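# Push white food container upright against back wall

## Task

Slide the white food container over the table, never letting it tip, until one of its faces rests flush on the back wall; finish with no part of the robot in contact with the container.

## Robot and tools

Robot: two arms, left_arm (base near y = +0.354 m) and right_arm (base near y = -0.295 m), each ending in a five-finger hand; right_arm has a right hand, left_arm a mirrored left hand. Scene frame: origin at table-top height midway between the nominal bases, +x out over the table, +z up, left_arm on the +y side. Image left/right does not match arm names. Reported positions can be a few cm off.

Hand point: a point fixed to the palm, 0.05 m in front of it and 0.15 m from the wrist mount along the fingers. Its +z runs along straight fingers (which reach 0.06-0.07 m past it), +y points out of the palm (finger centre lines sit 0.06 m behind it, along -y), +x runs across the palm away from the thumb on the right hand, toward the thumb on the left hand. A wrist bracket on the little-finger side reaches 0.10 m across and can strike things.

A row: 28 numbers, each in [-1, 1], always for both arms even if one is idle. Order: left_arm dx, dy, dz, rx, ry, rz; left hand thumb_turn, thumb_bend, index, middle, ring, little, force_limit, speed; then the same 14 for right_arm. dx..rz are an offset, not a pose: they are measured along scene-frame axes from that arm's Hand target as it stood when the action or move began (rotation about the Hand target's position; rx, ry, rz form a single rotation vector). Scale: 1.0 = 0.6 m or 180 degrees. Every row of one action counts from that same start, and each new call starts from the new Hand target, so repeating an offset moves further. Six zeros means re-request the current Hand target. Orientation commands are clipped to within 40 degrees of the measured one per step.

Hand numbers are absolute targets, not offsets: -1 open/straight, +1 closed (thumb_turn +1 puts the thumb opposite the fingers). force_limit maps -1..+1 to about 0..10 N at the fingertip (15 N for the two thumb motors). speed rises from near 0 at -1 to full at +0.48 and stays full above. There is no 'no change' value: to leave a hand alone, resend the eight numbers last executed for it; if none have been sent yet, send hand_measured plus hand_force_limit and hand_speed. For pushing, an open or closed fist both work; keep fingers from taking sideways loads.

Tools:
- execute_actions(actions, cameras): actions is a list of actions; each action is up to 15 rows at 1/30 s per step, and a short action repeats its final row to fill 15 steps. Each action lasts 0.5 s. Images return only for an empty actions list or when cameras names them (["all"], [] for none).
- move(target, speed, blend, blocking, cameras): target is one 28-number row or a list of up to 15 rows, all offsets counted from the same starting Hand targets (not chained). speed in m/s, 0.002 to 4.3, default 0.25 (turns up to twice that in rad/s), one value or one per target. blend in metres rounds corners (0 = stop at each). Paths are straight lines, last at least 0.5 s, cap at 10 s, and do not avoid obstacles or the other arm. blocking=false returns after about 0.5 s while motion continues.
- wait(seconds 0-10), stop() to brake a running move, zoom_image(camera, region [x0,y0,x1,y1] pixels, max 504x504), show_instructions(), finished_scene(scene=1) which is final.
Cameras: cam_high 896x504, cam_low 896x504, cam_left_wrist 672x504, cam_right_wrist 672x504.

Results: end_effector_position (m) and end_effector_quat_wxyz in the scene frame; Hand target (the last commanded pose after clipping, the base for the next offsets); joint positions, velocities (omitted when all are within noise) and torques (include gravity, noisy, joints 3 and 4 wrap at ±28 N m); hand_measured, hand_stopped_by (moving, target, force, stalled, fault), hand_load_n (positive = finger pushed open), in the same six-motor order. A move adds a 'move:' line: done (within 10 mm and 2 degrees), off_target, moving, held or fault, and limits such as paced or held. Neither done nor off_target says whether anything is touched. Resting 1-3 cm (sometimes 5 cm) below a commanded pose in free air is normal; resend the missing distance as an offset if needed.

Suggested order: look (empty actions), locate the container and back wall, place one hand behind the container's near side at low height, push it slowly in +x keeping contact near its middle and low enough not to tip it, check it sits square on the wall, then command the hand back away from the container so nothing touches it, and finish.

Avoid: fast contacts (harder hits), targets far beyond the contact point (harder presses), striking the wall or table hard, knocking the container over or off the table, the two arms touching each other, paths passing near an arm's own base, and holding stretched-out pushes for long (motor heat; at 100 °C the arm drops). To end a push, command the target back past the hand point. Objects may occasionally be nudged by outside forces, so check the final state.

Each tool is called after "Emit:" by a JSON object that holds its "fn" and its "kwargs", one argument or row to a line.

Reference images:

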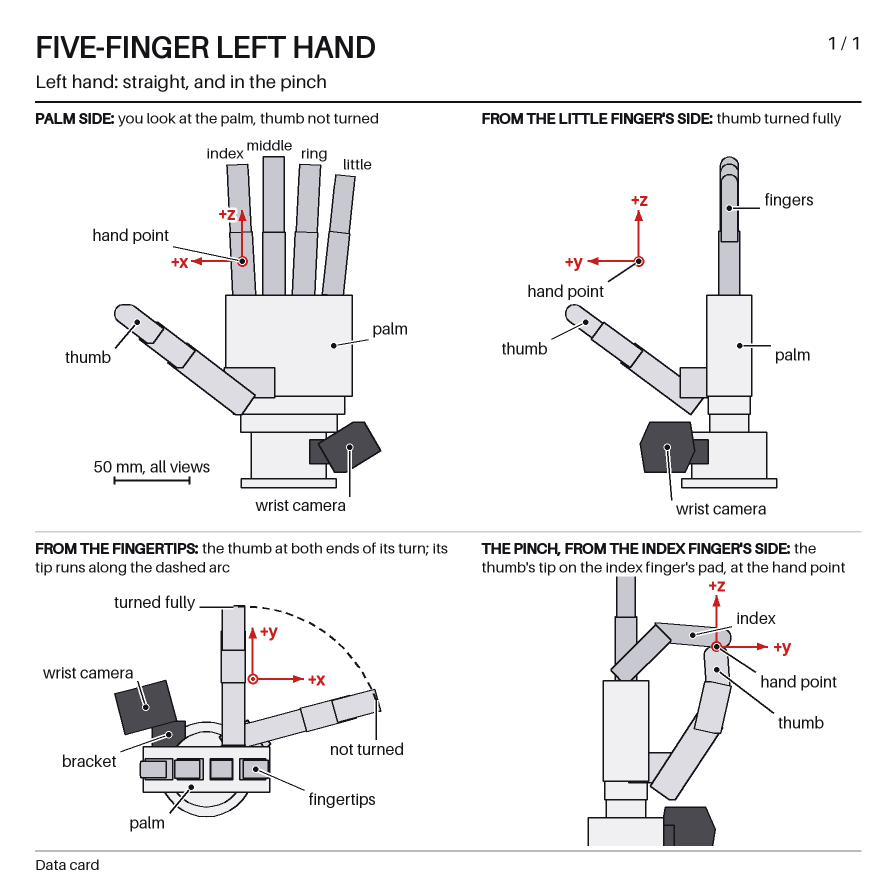

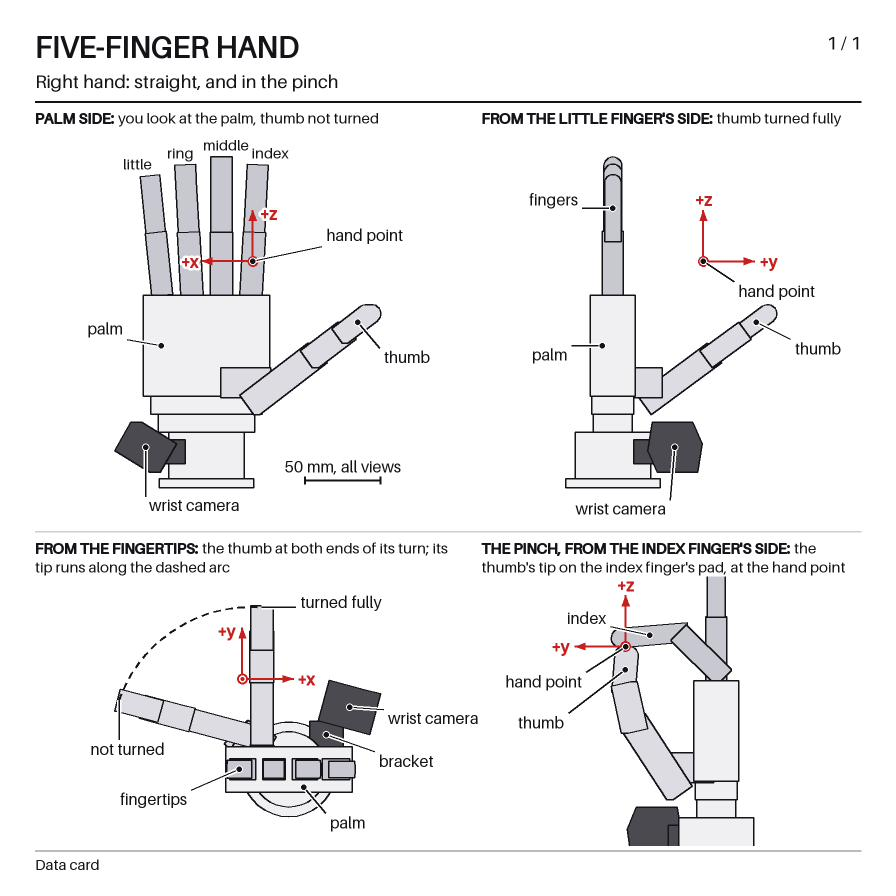

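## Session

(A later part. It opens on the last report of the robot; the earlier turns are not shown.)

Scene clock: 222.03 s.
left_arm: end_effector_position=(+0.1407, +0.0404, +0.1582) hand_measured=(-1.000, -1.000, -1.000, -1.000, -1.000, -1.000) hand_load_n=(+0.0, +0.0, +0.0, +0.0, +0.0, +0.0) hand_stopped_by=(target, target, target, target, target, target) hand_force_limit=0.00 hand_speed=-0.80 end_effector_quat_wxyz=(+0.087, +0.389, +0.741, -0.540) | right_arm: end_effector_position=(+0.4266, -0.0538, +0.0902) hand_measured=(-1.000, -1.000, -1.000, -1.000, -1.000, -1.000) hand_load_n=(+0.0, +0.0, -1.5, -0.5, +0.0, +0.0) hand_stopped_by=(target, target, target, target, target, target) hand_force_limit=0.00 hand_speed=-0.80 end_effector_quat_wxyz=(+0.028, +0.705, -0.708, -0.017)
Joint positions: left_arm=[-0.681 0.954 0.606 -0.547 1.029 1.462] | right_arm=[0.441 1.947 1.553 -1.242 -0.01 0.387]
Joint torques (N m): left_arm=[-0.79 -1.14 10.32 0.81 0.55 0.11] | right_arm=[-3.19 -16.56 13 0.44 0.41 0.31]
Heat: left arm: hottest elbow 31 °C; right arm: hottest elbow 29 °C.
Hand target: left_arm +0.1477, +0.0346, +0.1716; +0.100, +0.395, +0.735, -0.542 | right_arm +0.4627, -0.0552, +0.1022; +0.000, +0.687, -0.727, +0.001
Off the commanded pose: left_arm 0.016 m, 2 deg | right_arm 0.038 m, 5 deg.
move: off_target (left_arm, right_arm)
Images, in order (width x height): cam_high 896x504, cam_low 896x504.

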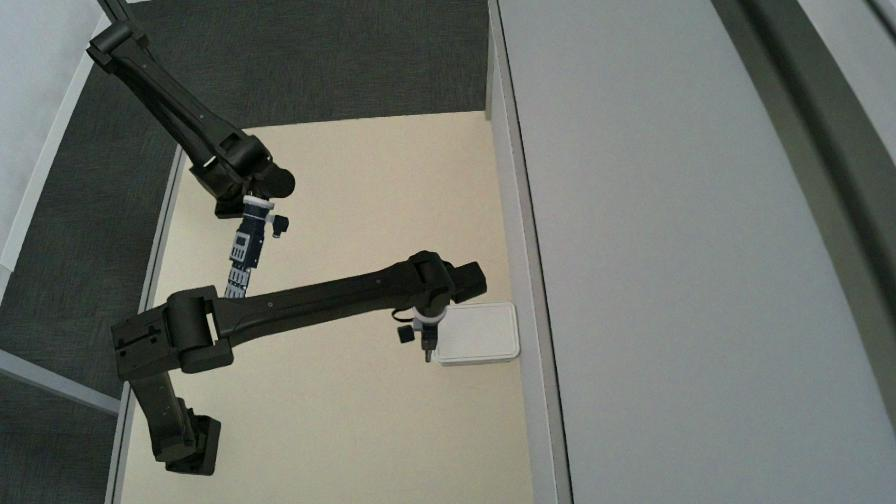

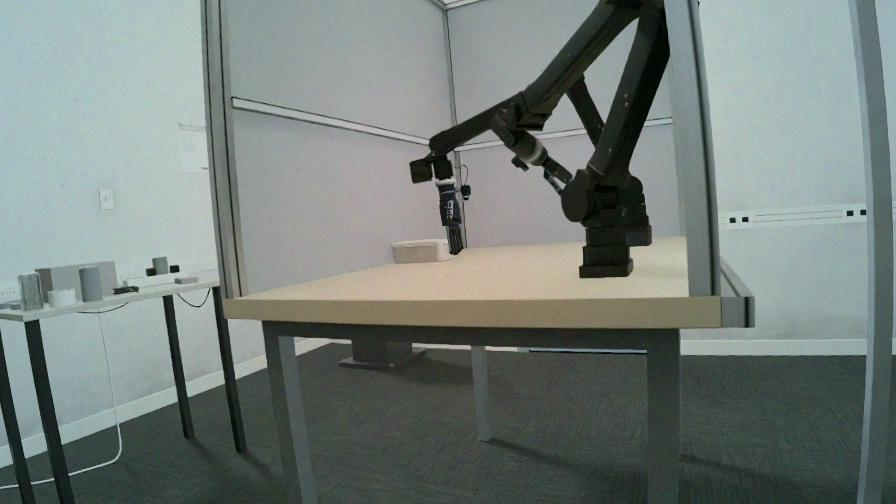

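Emit:
{"fn": "move", "kwargs": {
  "target": [
    [0,0,0,0,0,0,-1,-1,-1,-1,-1,-1,0,-0.8, -0.12,0.0,0.0,0,0,0.01,-1,-1,-1,-1,-1,-1,0,-0.8],
    [0,0,0,0,0,0,-1,-1,-1,-1,-1,-1,0,-0.8, -0.28,-0.1,0.15,0,0,0.01,-1,-1,-1,-1,-1,-1,0,-0.8]
  ],
  "speed": [0.06,0.25],
  "blend": 0.02,
  "cameras": ["cam_high","cam_low"]
}}

Emit:
{"fn": "zoom_image", "kwargs": {
  "camera": "cam_high",
  "region": [480, 285, 550, 375]
}}

Emit:
{"fn": "zoom_image", "kwargs": {
  "camera": "cam_low",
  "region": [370, 220, 470, 280]
}}

Scene clock: 231.20 s.
left_arm: end_effector_position=(+0.1407, +0.0404, +0.1582) hand_measured=(-1.000, -1.000, -1.000, -1.000, -1.000, -1.000) hand_load_n=(+0.0, +0.0, +0.0, +0.0, +0.0, +0.0) hand_stopped_by=(target, target, target, target, target, target) hand_force_limit=0.00 hand_speed=-0.80 end_effector_quat_wxyz=(+0.087, +0.389, +0.741, -0.540) | right_arm: end_effector_position=(+0.2965, -0.1095, +0.1914) hand_measured=(-1.000, -1.000, -1.000, -1.000, -1.000, -1.000) hand_load_n=(+0.0, +0.0, +0.0, +0.0, +0.0, +0.0) hand_stopped_by=(target, target, target, target, target, target) hand_force_limit=0.00 hand_speed=-0.80 end_effector_quat_wxyz=(-0.004, +0.698, -0.716, +0.001)
Joint positions: left_arm=[-0.681 0.954 0.606 -0.547 1.029 1.462] | right_arm=[0.435 1.455 1.196 -1.303 -0.001 0.403]
Joint torques (N m): left_arm=[-0.67 -1.08 10.28 0.8 0.56 0.11] | right_arm=[-2.37 -10.81 7.53 -0.16 0.1 -0.05]
Motor temperatures (°C): left_arm=[26 23 31 18 21 20] | right_arm=[18 27 30 18 18 17]
Heat: left arm: hottest elbow 31 °C; right arm: hottest elbow 30 °C.
Hand target: left_arm +0.1477, +0.0346, +0.1716; +0.100, +0.395, +0.735, -0.542 | right_arm +0.2947, -0.1152, +0.1923; +0.000, +0.698, -0.716, +0.001
Off the commanded pose: left_arm 0.016 m, 2 deg | right_arm 0.006 m, 0 deg.
move: off_target (left_arm)
Images, in order (width x height): cam_high 896x504, cam_low 896x504.

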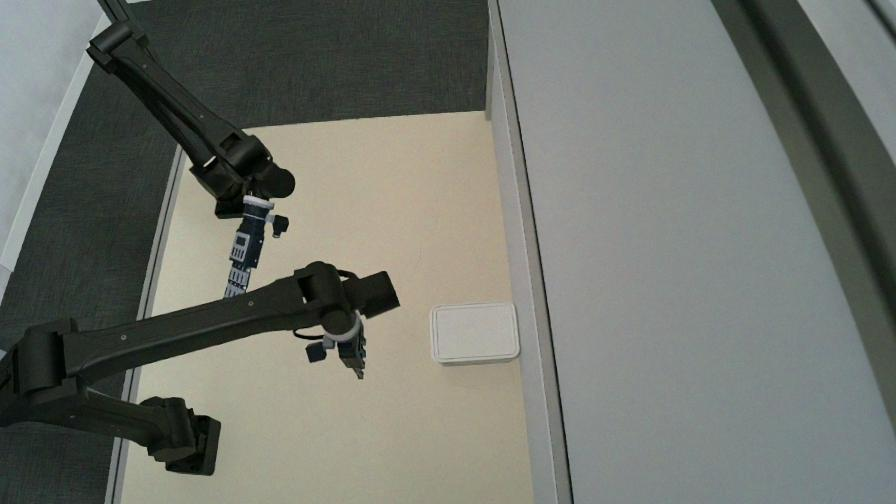

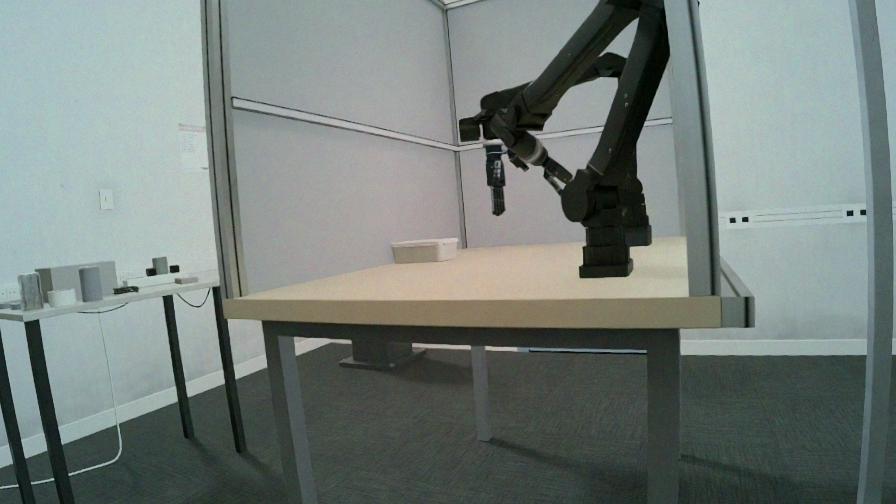

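Scaled by 5.600 from the camera's 896x504 image, which has a finer 1280x720 frame.

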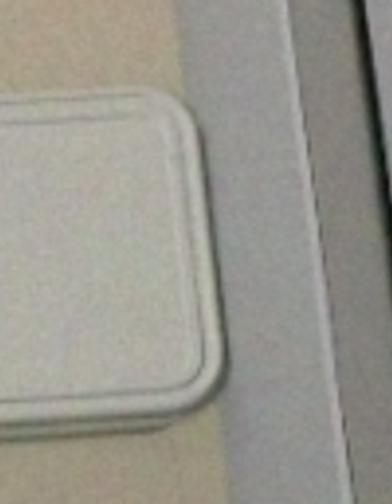

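Scaled by 5.040 from the camera's 896x504 image, which has a finer 1280x720 frame.

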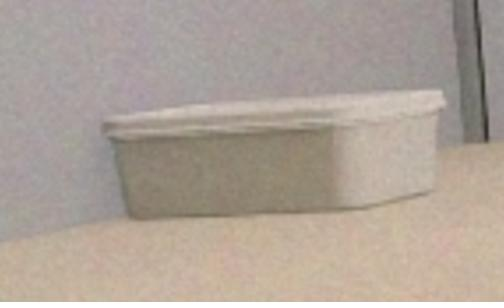

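Emit:
{"fn": "finished_scene", "kwargs": {

}}

The scene is finished: the task was done.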